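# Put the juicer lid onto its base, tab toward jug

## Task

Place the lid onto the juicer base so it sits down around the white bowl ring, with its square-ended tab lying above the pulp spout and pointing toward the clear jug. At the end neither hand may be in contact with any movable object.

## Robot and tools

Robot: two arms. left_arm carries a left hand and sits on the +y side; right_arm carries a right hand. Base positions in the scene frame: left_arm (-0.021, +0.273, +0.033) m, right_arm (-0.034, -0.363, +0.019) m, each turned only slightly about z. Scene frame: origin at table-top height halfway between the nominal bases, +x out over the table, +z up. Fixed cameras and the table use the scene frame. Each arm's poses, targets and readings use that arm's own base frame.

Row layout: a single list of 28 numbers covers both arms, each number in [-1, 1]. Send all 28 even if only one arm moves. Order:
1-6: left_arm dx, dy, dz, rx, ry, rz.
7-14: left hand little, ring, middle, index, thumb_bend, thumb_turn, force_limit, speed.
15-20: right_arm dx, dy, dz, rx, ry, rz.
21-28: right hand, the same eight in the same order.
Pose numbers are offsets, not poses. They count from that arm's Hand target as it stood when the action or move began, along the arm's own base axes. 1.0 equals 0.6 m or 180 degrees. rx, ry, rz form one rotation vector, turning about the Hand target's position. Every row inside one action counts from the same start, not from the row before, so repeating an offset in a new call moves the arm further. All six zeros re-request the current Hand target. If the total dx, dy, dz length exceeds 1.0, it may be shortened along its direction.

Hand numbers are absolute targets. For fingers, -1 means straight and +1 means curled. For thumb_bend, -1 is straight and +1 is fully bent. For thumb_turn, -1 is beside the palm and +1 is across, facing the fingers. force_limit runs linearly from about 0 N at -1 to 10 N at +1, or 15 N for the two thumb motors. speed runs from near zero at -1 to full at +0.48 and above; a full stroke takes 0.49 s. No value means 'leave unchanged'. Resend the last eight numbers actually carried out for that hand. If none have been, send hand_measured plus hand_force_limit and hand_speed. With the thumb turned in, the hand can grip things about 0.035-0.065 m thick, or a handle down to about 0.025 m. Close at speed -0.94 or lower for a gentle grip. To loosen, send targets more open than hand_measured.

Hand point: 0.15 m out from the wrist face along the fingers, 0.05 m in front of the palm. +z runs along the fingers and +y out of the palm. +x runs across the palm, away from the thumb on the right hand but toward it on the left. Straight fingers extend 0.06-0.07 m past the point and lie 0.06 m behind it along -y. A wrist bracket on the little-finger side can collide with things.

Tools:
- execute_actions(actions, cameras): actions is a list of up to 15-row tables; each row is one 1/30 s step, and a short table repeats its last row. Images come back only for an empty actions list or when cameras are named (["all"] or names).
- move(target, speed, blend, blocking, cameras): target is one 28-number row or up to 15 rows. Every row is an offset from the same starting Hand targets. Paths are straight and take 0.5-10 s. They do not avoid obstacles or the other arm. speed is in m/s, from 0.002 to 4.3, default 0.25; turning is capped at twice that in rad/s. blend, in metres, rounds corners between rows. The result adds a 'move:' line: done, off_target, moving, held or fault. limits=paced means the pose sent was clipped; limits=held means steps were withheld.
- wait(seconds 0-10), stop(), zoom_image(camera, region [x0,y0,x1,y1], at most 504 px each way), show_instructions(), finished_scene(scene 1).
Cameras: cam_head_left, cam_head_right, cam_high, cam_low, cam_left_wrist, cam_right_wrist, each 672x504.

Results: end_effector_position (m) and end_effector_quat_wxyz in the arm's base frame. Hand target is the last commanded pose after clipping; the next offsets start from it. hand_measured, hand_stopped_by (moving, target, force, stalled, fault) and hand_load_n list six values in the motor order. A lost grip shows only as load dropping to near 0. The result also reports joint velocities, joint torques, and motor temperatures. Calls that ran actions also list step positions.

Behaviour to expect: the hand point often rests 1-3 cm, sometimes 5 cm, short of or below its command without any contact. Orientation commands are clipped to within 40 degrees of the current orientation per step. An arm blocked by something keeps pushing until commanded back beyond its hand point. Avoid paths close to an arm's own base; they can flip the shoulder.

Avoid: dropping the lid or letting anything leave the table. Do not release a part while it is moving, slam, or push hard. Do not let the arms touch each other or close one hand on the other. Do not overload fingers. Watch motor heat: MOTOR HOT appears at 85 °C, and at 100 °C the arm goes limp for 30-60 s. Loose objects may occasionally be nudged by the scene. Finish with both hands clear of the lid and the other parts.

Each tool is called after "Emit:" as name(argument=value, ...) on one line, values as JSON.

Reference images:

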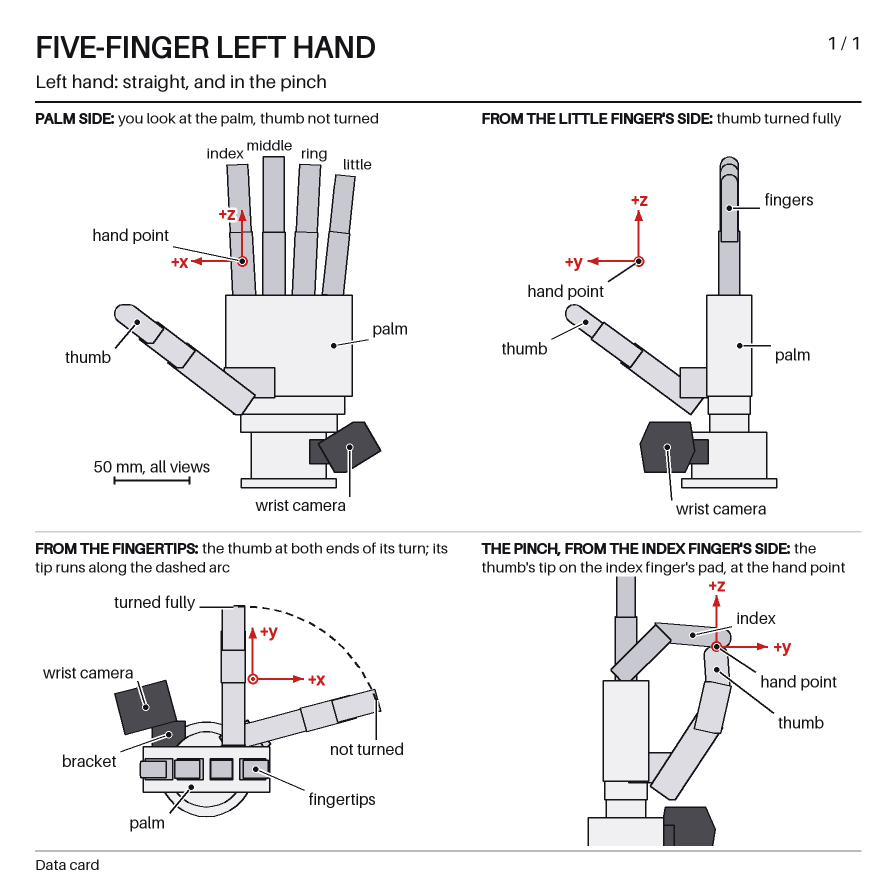

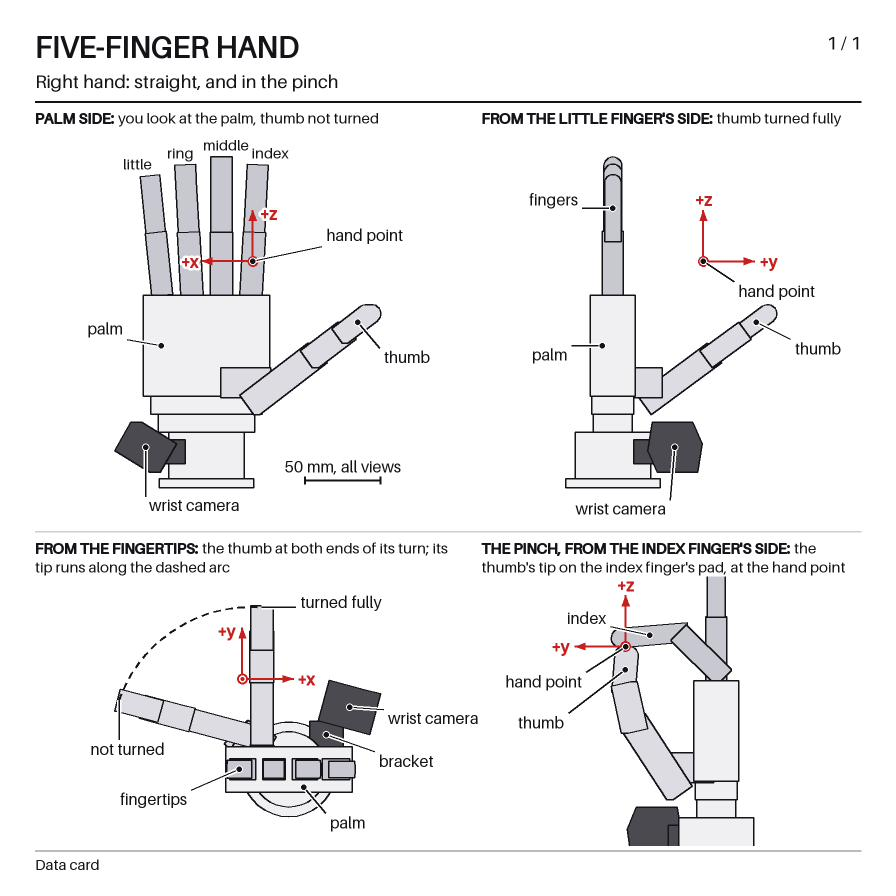

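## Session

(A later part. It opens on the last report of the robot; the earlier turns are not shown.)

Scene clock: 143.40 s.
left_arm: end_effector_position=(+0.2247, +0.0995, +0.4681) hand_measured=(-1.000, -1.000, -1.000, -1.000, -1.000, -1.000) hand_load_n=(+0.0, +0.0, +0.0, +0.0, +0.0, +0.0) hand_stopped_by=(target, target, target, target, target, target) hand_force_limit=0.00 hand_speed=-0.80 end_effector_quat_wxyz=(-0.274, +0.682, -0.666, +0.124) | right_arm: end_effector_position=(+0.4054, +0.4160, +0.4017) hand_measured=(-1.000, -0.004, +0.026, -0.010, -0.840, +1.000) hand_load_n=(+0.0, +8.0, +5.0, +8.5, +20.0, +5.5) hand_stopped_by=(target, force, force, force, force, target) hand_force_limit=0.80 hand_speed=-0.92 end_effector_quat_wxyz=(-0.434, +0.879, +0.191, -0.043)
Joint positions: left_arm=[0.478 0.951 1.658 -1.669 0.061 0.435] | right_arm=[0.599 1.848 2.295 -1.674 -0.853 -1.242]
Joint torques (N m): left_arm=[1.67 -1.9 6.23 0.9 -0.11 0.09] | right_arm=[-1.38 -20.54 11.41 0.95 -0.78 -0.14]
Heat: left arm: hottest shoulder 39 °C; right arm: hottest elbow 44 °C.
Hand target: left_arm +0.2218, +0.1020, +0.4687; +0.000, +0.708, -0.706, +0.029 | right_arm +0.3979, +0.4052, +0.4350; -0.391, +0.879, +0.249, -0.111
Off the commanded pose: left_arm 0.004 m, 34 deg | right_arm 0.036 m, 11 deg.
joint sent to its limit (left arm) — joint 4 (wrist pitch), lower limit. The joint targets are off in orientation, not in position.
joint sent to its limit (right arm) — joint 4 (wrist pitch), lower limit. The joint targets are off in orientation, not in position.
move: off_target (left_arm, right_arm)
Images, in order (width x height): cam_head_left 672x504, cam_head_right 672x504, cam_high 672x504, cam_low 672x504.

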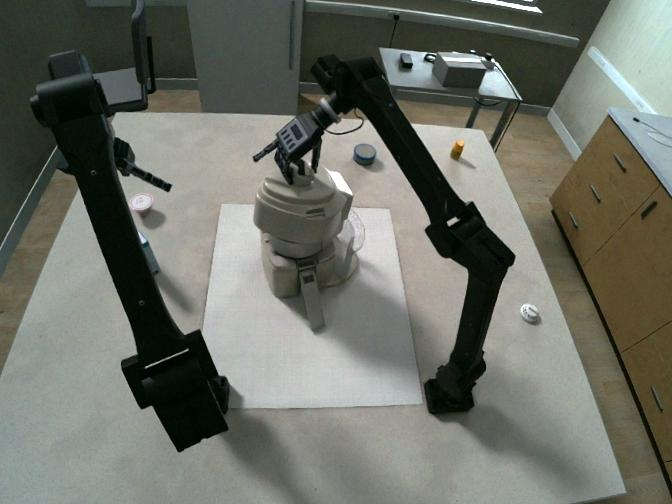

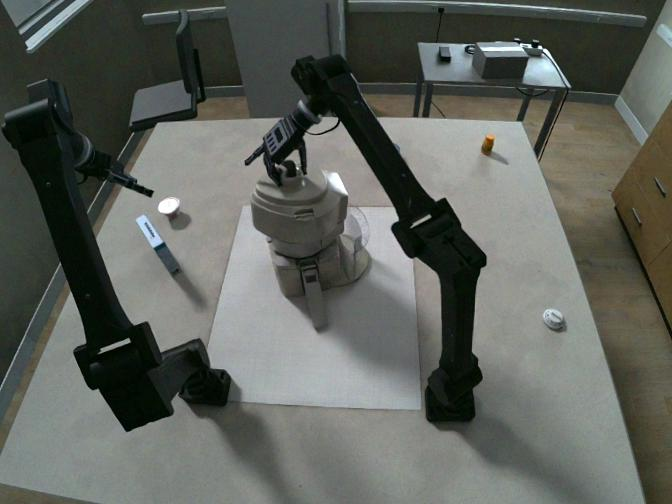

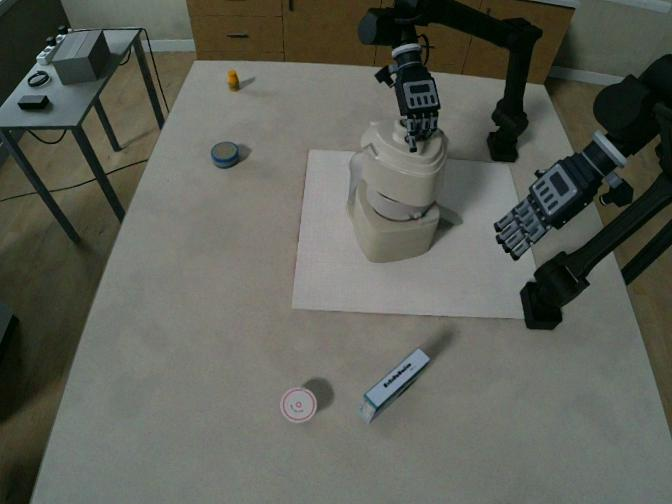

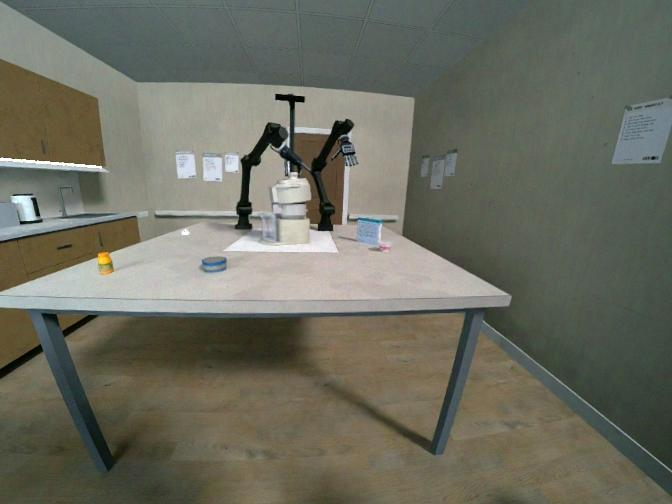

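Emit:
move(target=[0,0,0,0,0,0,-1,-1,-1,-1,-1,-1,0,-0.8,0.02,0,0,0,0,0,-1,0.5,0.5,0.5,0.25,1,0.8,-0.92], speed=0.05, cameras=["all"])

Scene clock: 148.77 s.
left_arm: end_effector_position=(+0.2247, +0.0995, +0.4681) hand_measured=(-1.000, -1.000, -1.000, -1.000, -1.000, -1.000) hand_load_n=(+0.0, -0.5, +0.0, +0.0, +0.0, +0.0) hand_stopped_by=(target, target, target, target, target, target) hand_force_limit=0.00 hand_speed=-0.80 end_effector_quat_wxyz=(-0.274, +0.682, -0.666, +0.124) | right_arm: end_effector_position=(+0.4107, +0.4107, +0.4022) hand_measured=(-1.000, -0.004, +0.026, -0.010, -0.840, +1.000) hand_load_n=(+0.0, +8.0, +5.5, +8.5, +20.0, +5.5) hand_stopped_by=(target, force, force, force, force, target) hand_force_limit=0.80 hand_speed=-0.92 end_effector_quat_wxyz=(-0.434, +0.880, +0.188, -0.039)
Joint positions: left_arm=[0.478 0.951 1.658 -1.669 0.061 0.435] | right_arm=[0.587 1.847 2.295 -1.674 -0.852 -1.247]
Joint torques (N m): left_arm=[1.73 -1.9 6.24 0.88 -0.1 0.07] | right_arm=[-1.38 -19.02 14.06 0.98 -0.9 -0.14]
Heat: left arm: hottest shoulder 38 °C; right arm: hottest elbow 43 °C.
Hand target: left_arm +0.2218, +0.1020, +0.4687; +0.000, +0.708, -0.706, +0.029 | right_arm +0.4100, +0.4051, +0.4350; -0.391, +0.879, +0.249, -0.111
Off the commanded pose: left_arm 0.004 m, 34 deg | right_arm 0.033 m, 12 deg.
joint sent to its limit (left arm) — joint 4 (wrist pitch), lower limit. The joint targets are off in orientation, not in position.
joint sent to its limit (right arm) — joint 4 (wrist pitch), lower limit. The joint targets are off in orientation, not in position.
move: off_target (left_arm, right_arm)

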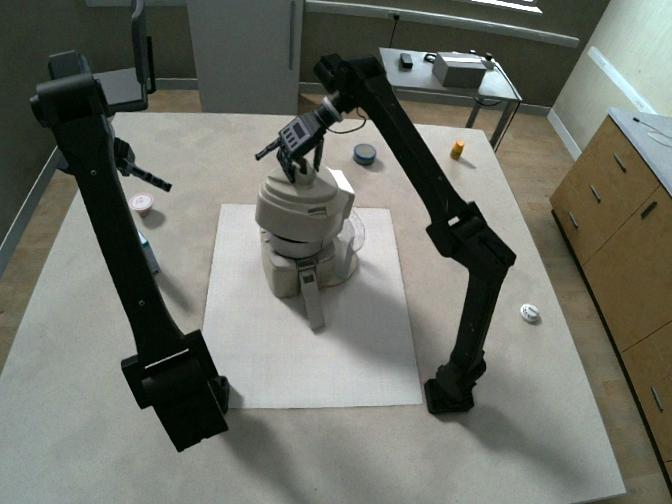

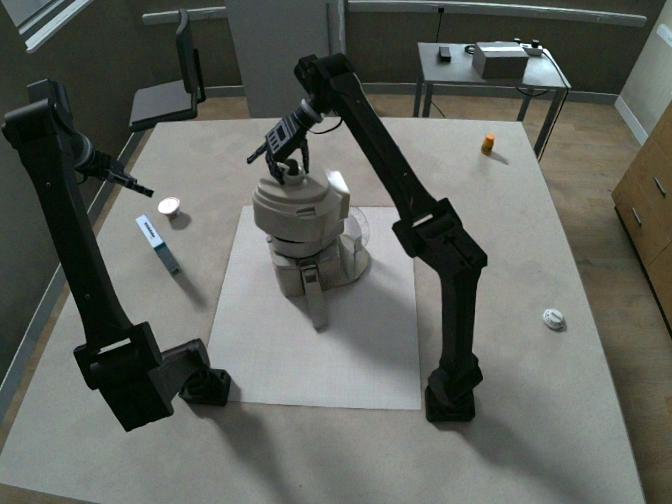

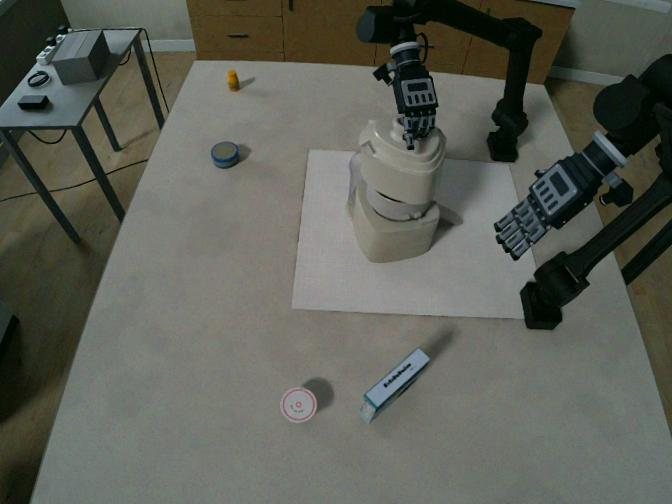

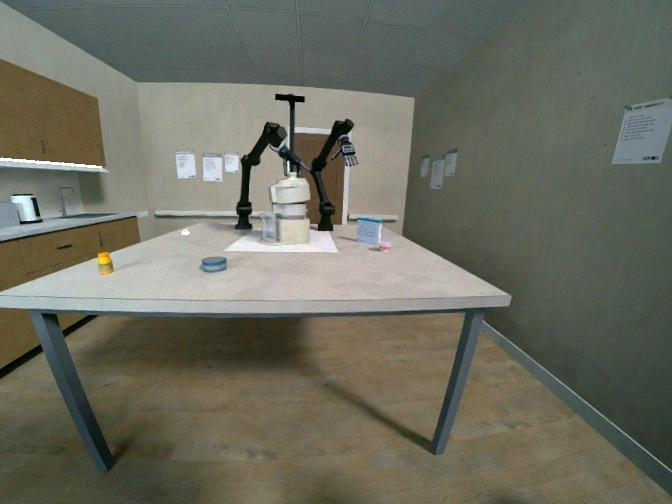

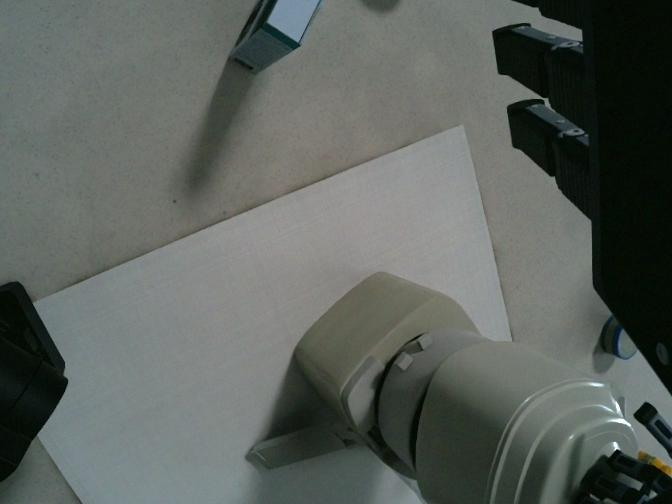

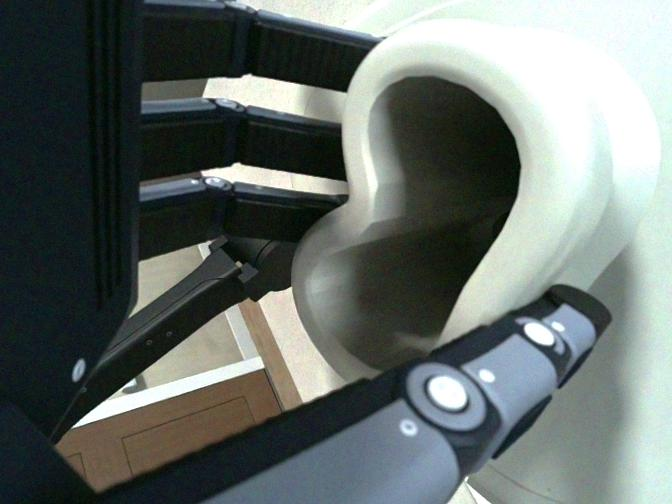

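Emit:
zoom_image(camera="cam_left_wrist", region=[220, 230, 672, 504])

Emit:
zoom_image(camera="cam_high", region=[320, 60, 500, 280])

Emit:
zoom_image(camera="cam_head_left", region=[220, 130, 400, 340])

Emit:
zoom_image(camera="cam_low", region=[245, 155, 335, 255])

Scaled by 1.115 from the camera's 672x504 image, which has a finer 960x720 frame.

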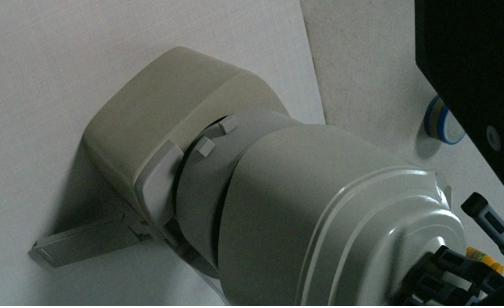

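Scaled by 2.291 from the camera's 672x504 image, which has a finer 960x720 frame.

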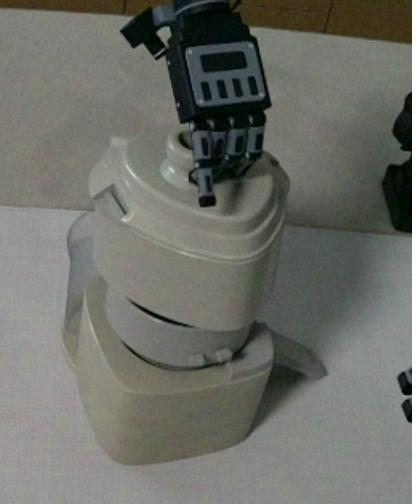

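Scaled by 2.400 from the camera's 672x504 image, which has a finer 960x720 frame.

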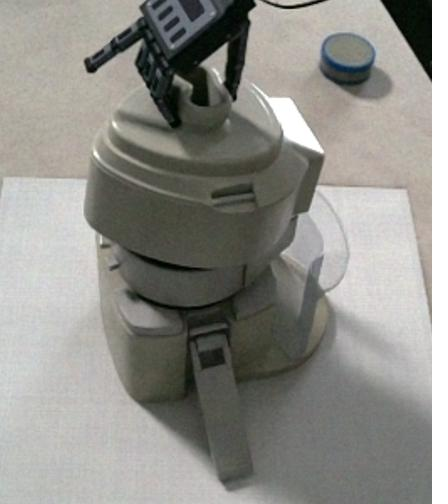

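Scaled by 5.040 from the camera's 672x504 image, which has a finer 960x720 frame.

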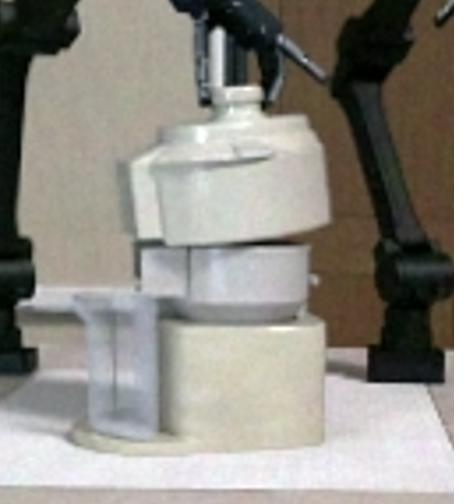

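Emit:
move(target=[0,0,0,0,0,0,-1,-1,-1,-1,-1,-1,0,-0.8,0.005,0.015,-0.075,0,0,0,-1,0.5,0.5,0.5,0.25,1,0.8,-0.92], speed=0.05, cameras=["cam_head_left","cam_head_right","cam_high","cam_low","cam_left_wrist"])

Emit:
zoom_image(camera="cam_low", region=[245, 155, 335, 255])

Emit:
zoom_image(camera="cam_high", region=[320, 60, 500, 280])

Emit:
zoom_image(camera="cam_head_left", region=[220, 130, 400, 340])

Scene clock: 152.30 s.
left_arm: end_effector_position=(+0.2247, +0.0995, +0.4681) hand_measured=(-1.000, -1.000, -1.000, -1.000, -1.000, -1.000) hand_load_n=(+0.0, +0.0, +0.0, -0.5, +0.0, +0.0) hand_stopped_by=(target, target, target, target, target, target) hand_force_limit=0.00 hand_speed=-0.80 end_effector_quat_wxyz=(-0.274, +0.682, -0.666, +0.124) | right_arm: end_effector_position=(+0.4112, +0.4124, +0.3973) hand_measured=(-1.000, -0.004, +0.026, -0.010, -0.840, +1.000) hand_load_n=(+0.0, +10.5, +5.5, +7.5, +18.5, +2.5) hand_stopped_by=(target, force, force, force, force, target) hand_force_limit=0.80 hand_speed=-0.92 end_effector_quat_wxyz=(-0.433, +0.876, +0.208, -0.034)
Joint positions: left_arm=[0.478 0.951 1.658 -1.669 0.061 0.435] | right_arm=[0.591 1.847 2.285 -1.674 -0.852 -1.293]
Joint torques (N m): left_arm=[1.79 -1.96 6.22 0.87 -0.1 0.08] | right_arm=[-0.38 -15.97 9.91 0.99 -0.58 -0.24]
Heat: left arm: hottest shoulder 38 °C; right arm: hottest elbow 43 °C.
Hand target: left_arm +0.2218, +0.1020, +0.4687; +0.000, +0.708, -0.706, +0.029 | right_arm +0.4130, +0.4142, +0.3901; -0.391, +0.879, +0.249, -0.110
Off the commanded pose: left_arm 0.004 m, 34 deg | right_arm 0.008 m, 11 deg.
joint sent to its limit (left arm) — joint 4 (wrist pitch), lower limit. The joint targets are off in orientation, not in position.
joint sent to its limit (right arm) — joint 4 (wrist pitch), lower limit. The joint targets are off in orientation, not in position.
move: off_target (left_arm, right_arm)
Images, in order (width x height): cam_head_left 672x504, cam_head_right 672x504, cam_high 672x504, cam_low 672x504, cam_left_wrist 672x504.

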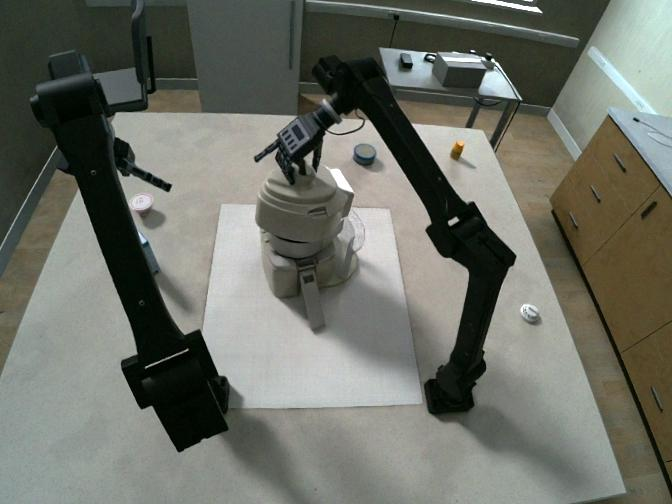

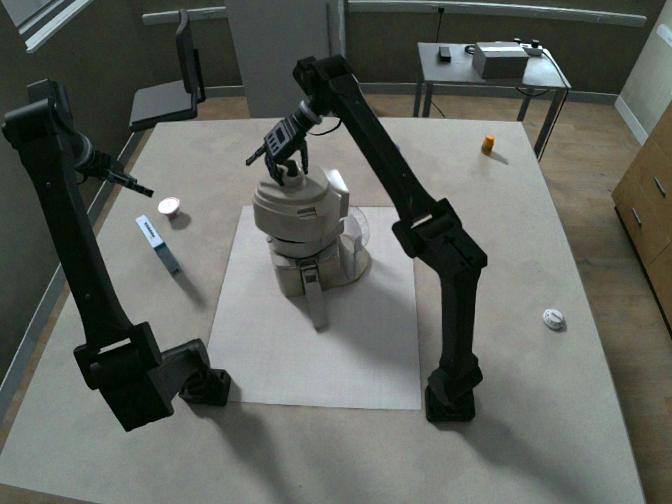

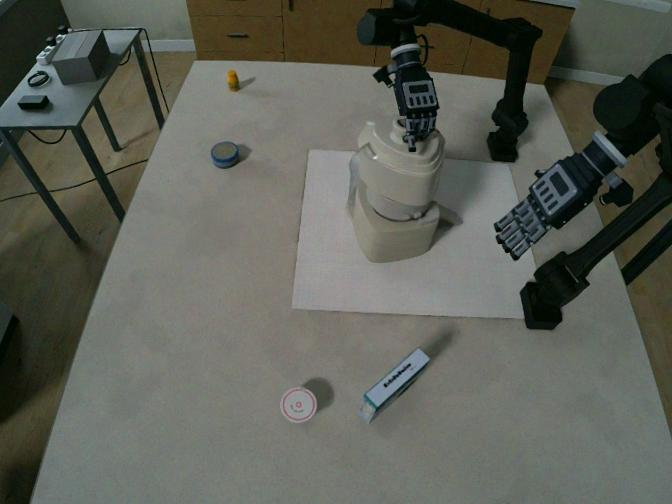

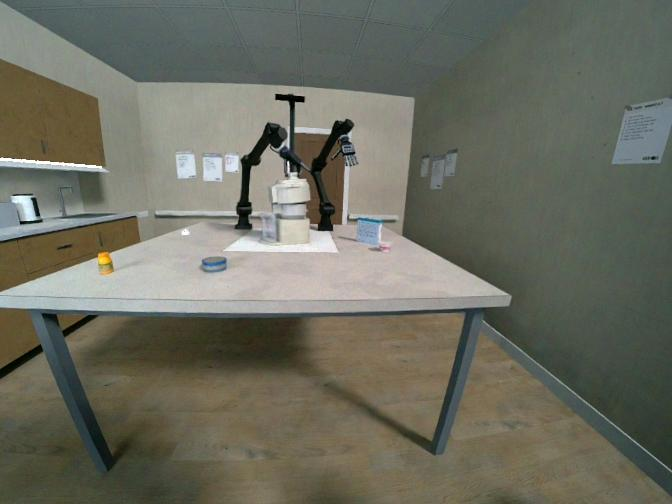

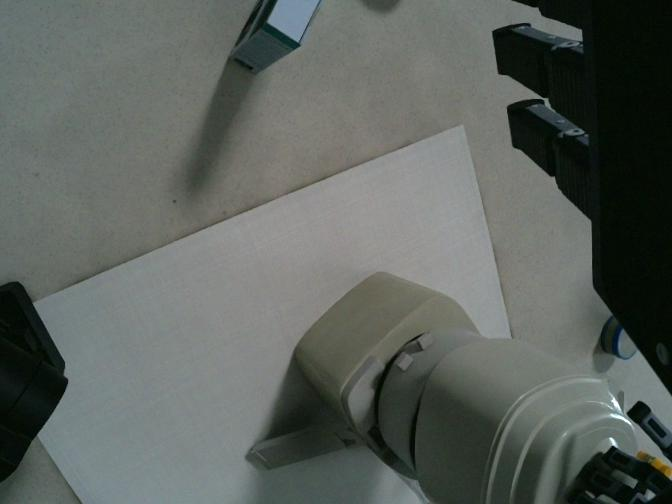

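Scaled by 5.040 from the camera's 672x504 image, which has a finer 960x720 frame.

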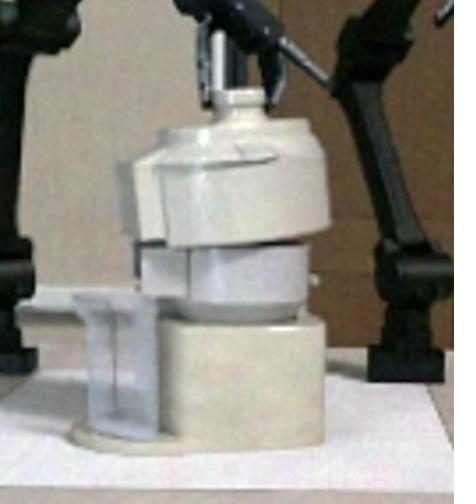

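Scaled by 2.291 from the camera's 672x504 image, which has a finer 960x720 frame.

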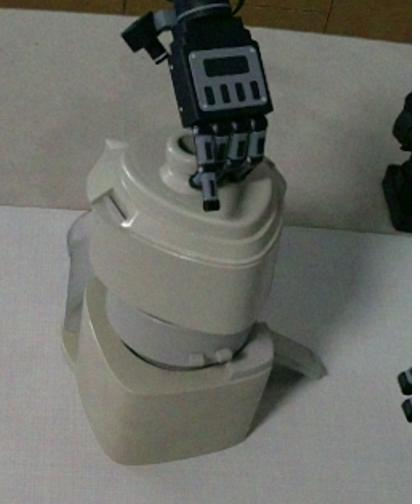

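Scaled by 2.400 from the camera's 672x504 image, which has a finer 960x720 frame.

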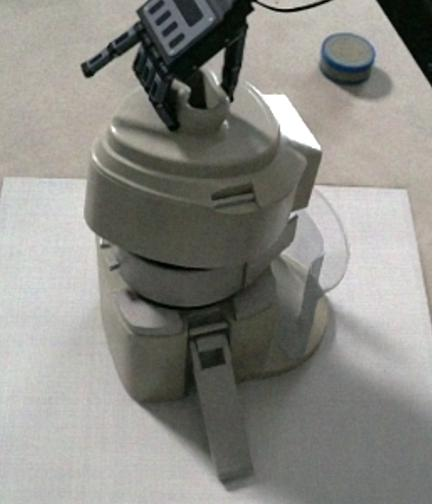

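Emit:
zoom_image(camera="cam_low", region=[262, 178, 318, 220])

Emit:
zoom_image(camera="cam_head_right", region=[240, 150, 380, 310])

Emit:
zoom_image(camera="cam_left_wrist", region=[320, 280, 540, 480])

Scaled by 9.000 from the camera's 672x504 image, which has a finer 960x720 frame.

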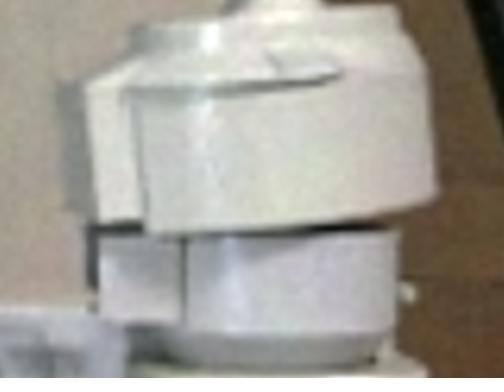

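Scaled by 3.150 from the camera's 672x504 image, which has a finer 960x720 frame.

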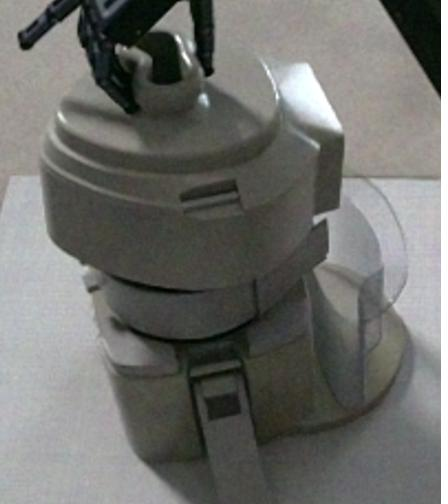

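Scaled by 2.291 from the camera's 672x504 image, which has a finer 960x720 frame.

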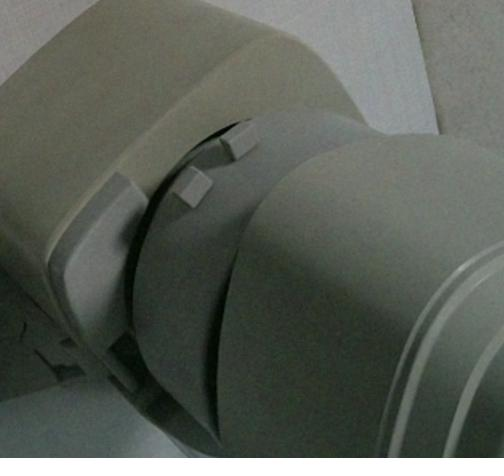

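Emit:
zoom_image(camera="cam_head_right", region=[290, 160, 380, 260])

Emit:
zoom_image(camera="cam_head_left", region=[285, 160, 375, 260])

Scaled by 5.040 from the camera's 672x504 image, which has a finer 960x720 frame.

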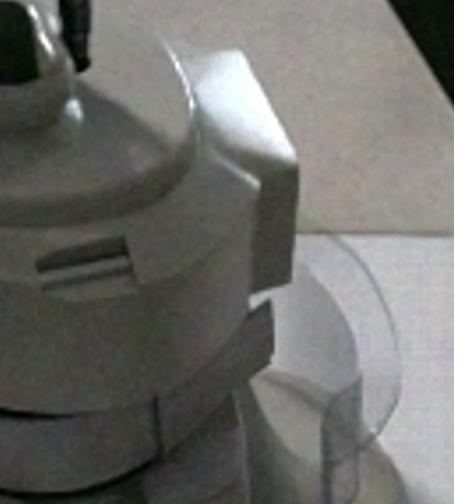

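Scaled by 5.040 from the camera's 672x504 image, which has a finer 960x720 frame.

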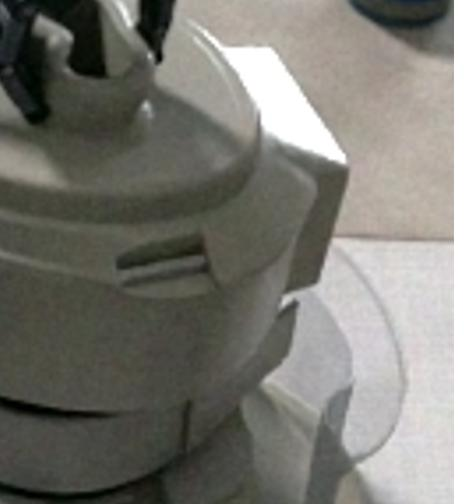

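Emit:
zoom_image(camera="cam_high", region=[340, 140, 450, 240])

Emit:
zoom_image(camera="cam_head_left", region=[245, 200, 345, 300])

Emit:
zoom_image(camera="cam_head_right", region=[245, 200, 345, 300])

Scaled by 4.582 from the camera's 672x504 image, which has a finer 960x720 frame.

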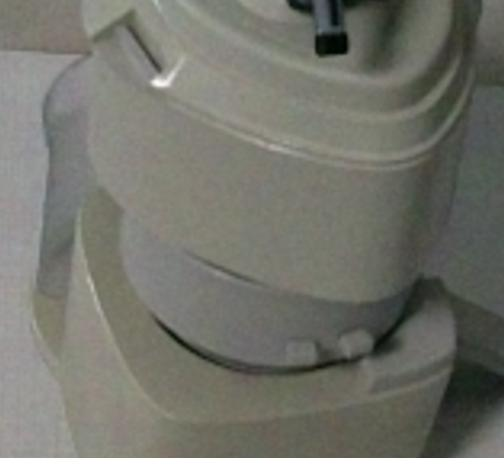

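Scaled by 5.040 from the camera's 672x504 image, which has a finer 960x720 frame.

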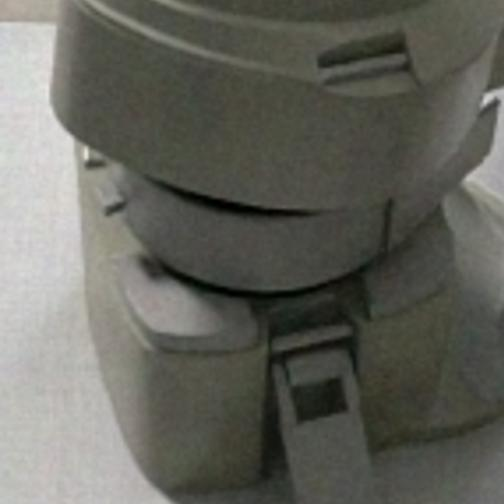

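Scaled by 5.040 from the camera's 672x504 image, which has a finer 960x720 frame.

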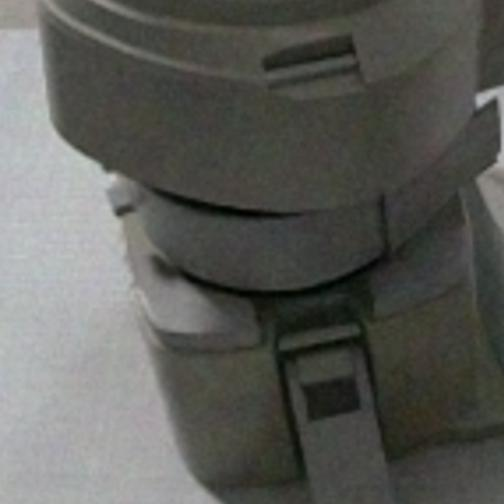

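Emit:
move(target=[0,0,0,0,0,0,-1,-1,-1,-1,-1,-1,0,-0.8,-0.01,-0.04,0.055,0,0,0,-1,0.5,0.5,0.5,0.25,1,0.8,-0.92], speed=0.05, cameras=["cam_head_left","cam_head_right","cam_high","cam_low","cam_left_wrist"])

Emit:
zoom_image(camera="cam_head_left", region=[245, 200, 345, 300])

Emit:
zoom_image(camera="cam_low", region=[262, 178, 318, 220])

Emit:
zoom_image(camera="cam_high", region=[340, 140, 450, 240])

Scene clock: 163.13 s.
left_arm: end_effector_position=(+0.2247, +0.0995, +0.4681) hand_measured=(-1.000, -1.000, -1.000, -1.000, -1.000, -1.000) hand_load_n=(+0.0, +0.0, +0.0, +0.0, +0.0, +0.0) hand_stopped_by=(target, target, target, target, target, target) hand_force_limit=0.00 hand_speed=-0.80 end_effector_quat_wxyz=(-0.274, +0.682, -0.666, +0.124) | right_arm: end_effector_position=(+0.4140, +0.4000, +0.3919) hand_measured=(-1.000, -0.004, +0.026, -0.010, -0.840, +1.000) hand_load_n=(+0.0, +8.5, +3.0, +6.5, +18.0, +4.0) hand_stopped_by=(target, force, force, force, force, target) hand_force_limit=0.80 hand_speed=-0.92 end_effector_quat_wxyz=(-0.430, +0.881, +0.196, -0.037)
Joint positions: left_arm=[0.478 0.951 1.658 -1.669 0.061 0.435] | right_arm=[0.571 1.832 2.25 -1.674 -0.85 -1.295]
Joint torques (N m): left_arm=[1.9 -1.96 6.23 0.87 -0.11 0.08] | right_arm=[-1.32 -20.13 11.41 0.85 -0.78 -0.09]
Heat: left arm: hottest shoulder 38 °C; right arm: hottest elbow 42 °C.
Hand target: left_arm +0.2218, +0.1020, +0.4687; +0.000, +0.708, -0.706, +0.029 | right_arm +0.4070, +0.3903, +0.4230; -0.391, +0.879, +0.249, -0.110
Off the commanded pose: left_arm 0.004 m, 34 deg | right_arm 0.034 m, 11 deg.
joint sent to its limit (left arm) — joint 4 (wrist pitch), lower limit. The joint targets are off in orientation, not in position.
joint sent to its limit (right arm) — joint 4 (wrist pitch), lower limit. The joint targets are off in orientation, not in position.
move: off_target (left_arm, right_arm)
Images, in order (width x height): cam_head_left 672x504, cam_head_right 672x504, cam_high 672x504, cam_low 672x504, cam_left_wrist 672x504.

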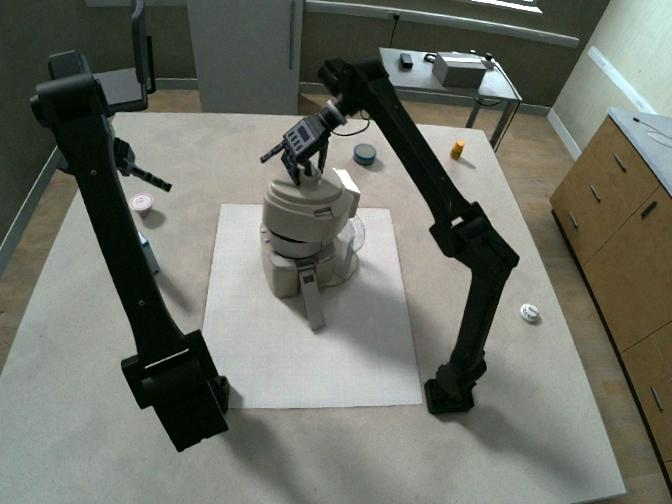

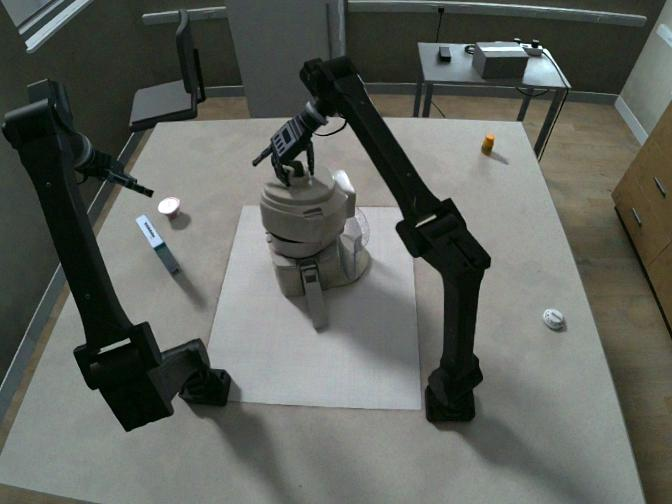

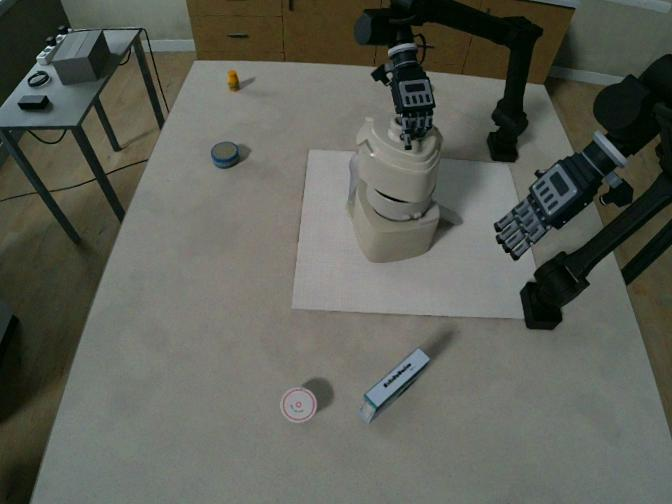

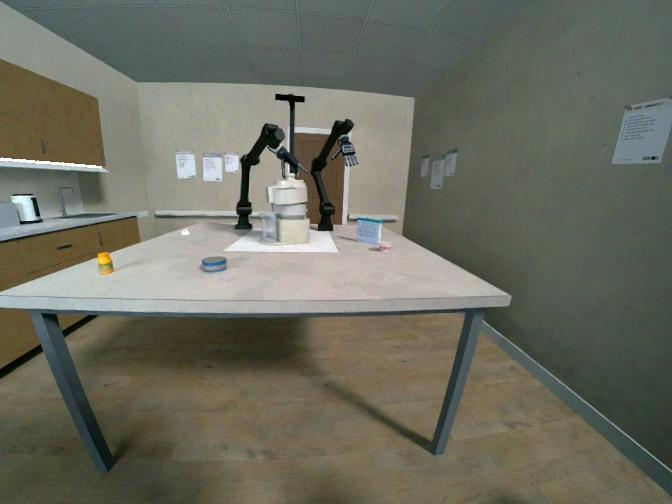

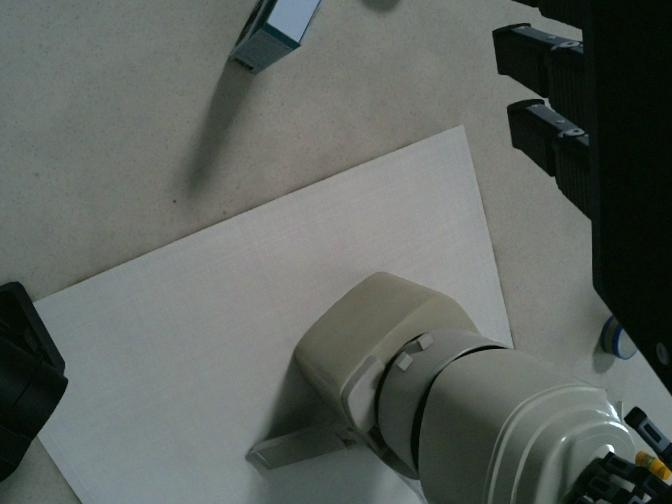

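Scaled by 5.040 from the camera's 672x504 image, which has a finer 960x720 frame.

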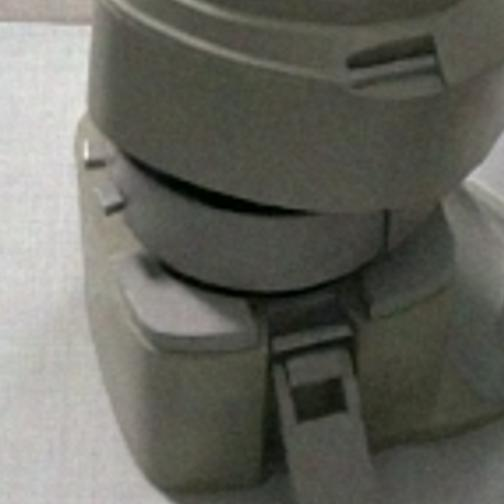

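Scaled by 9.000 from the camera's 672x504 image, which has a finer 960x720 frame.

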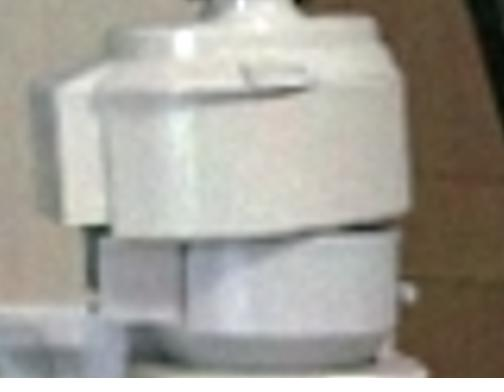

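Scaled by 4.582 from the camera's 672x504 image, which has a finer 960x720 frame.

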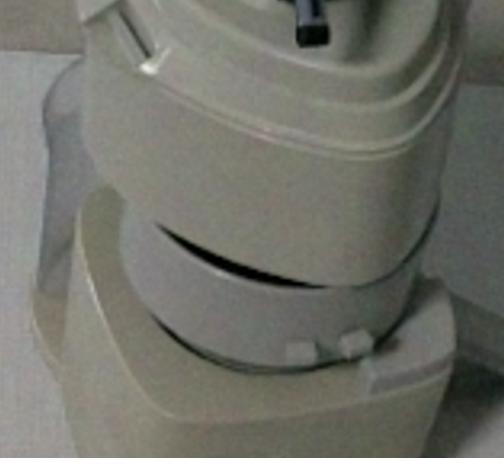

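Emit:
zoom_image(camera="cam_head_right", region=[280, 160, 380, 260])

Emit:
zoom_image(camera="cam_head_left", region=[280, 160, 380, 260])

Scaled by 5.040 from the camera's 672x504 image, which has a finer 960x720 frame.

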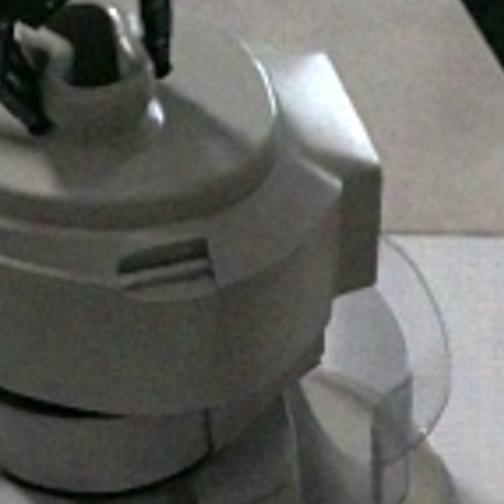

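Scaled by 5.040 from the camera's 672x504 image, which has a finer 960x720 frame.

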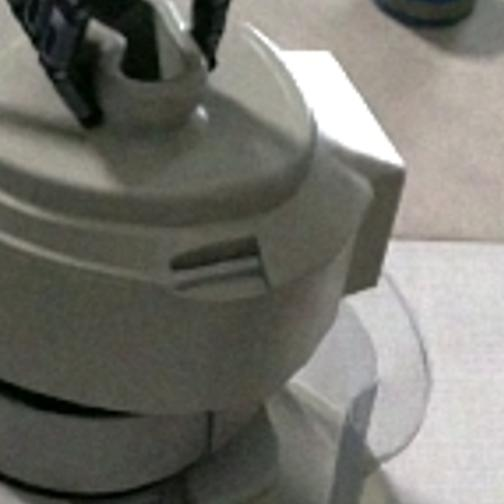

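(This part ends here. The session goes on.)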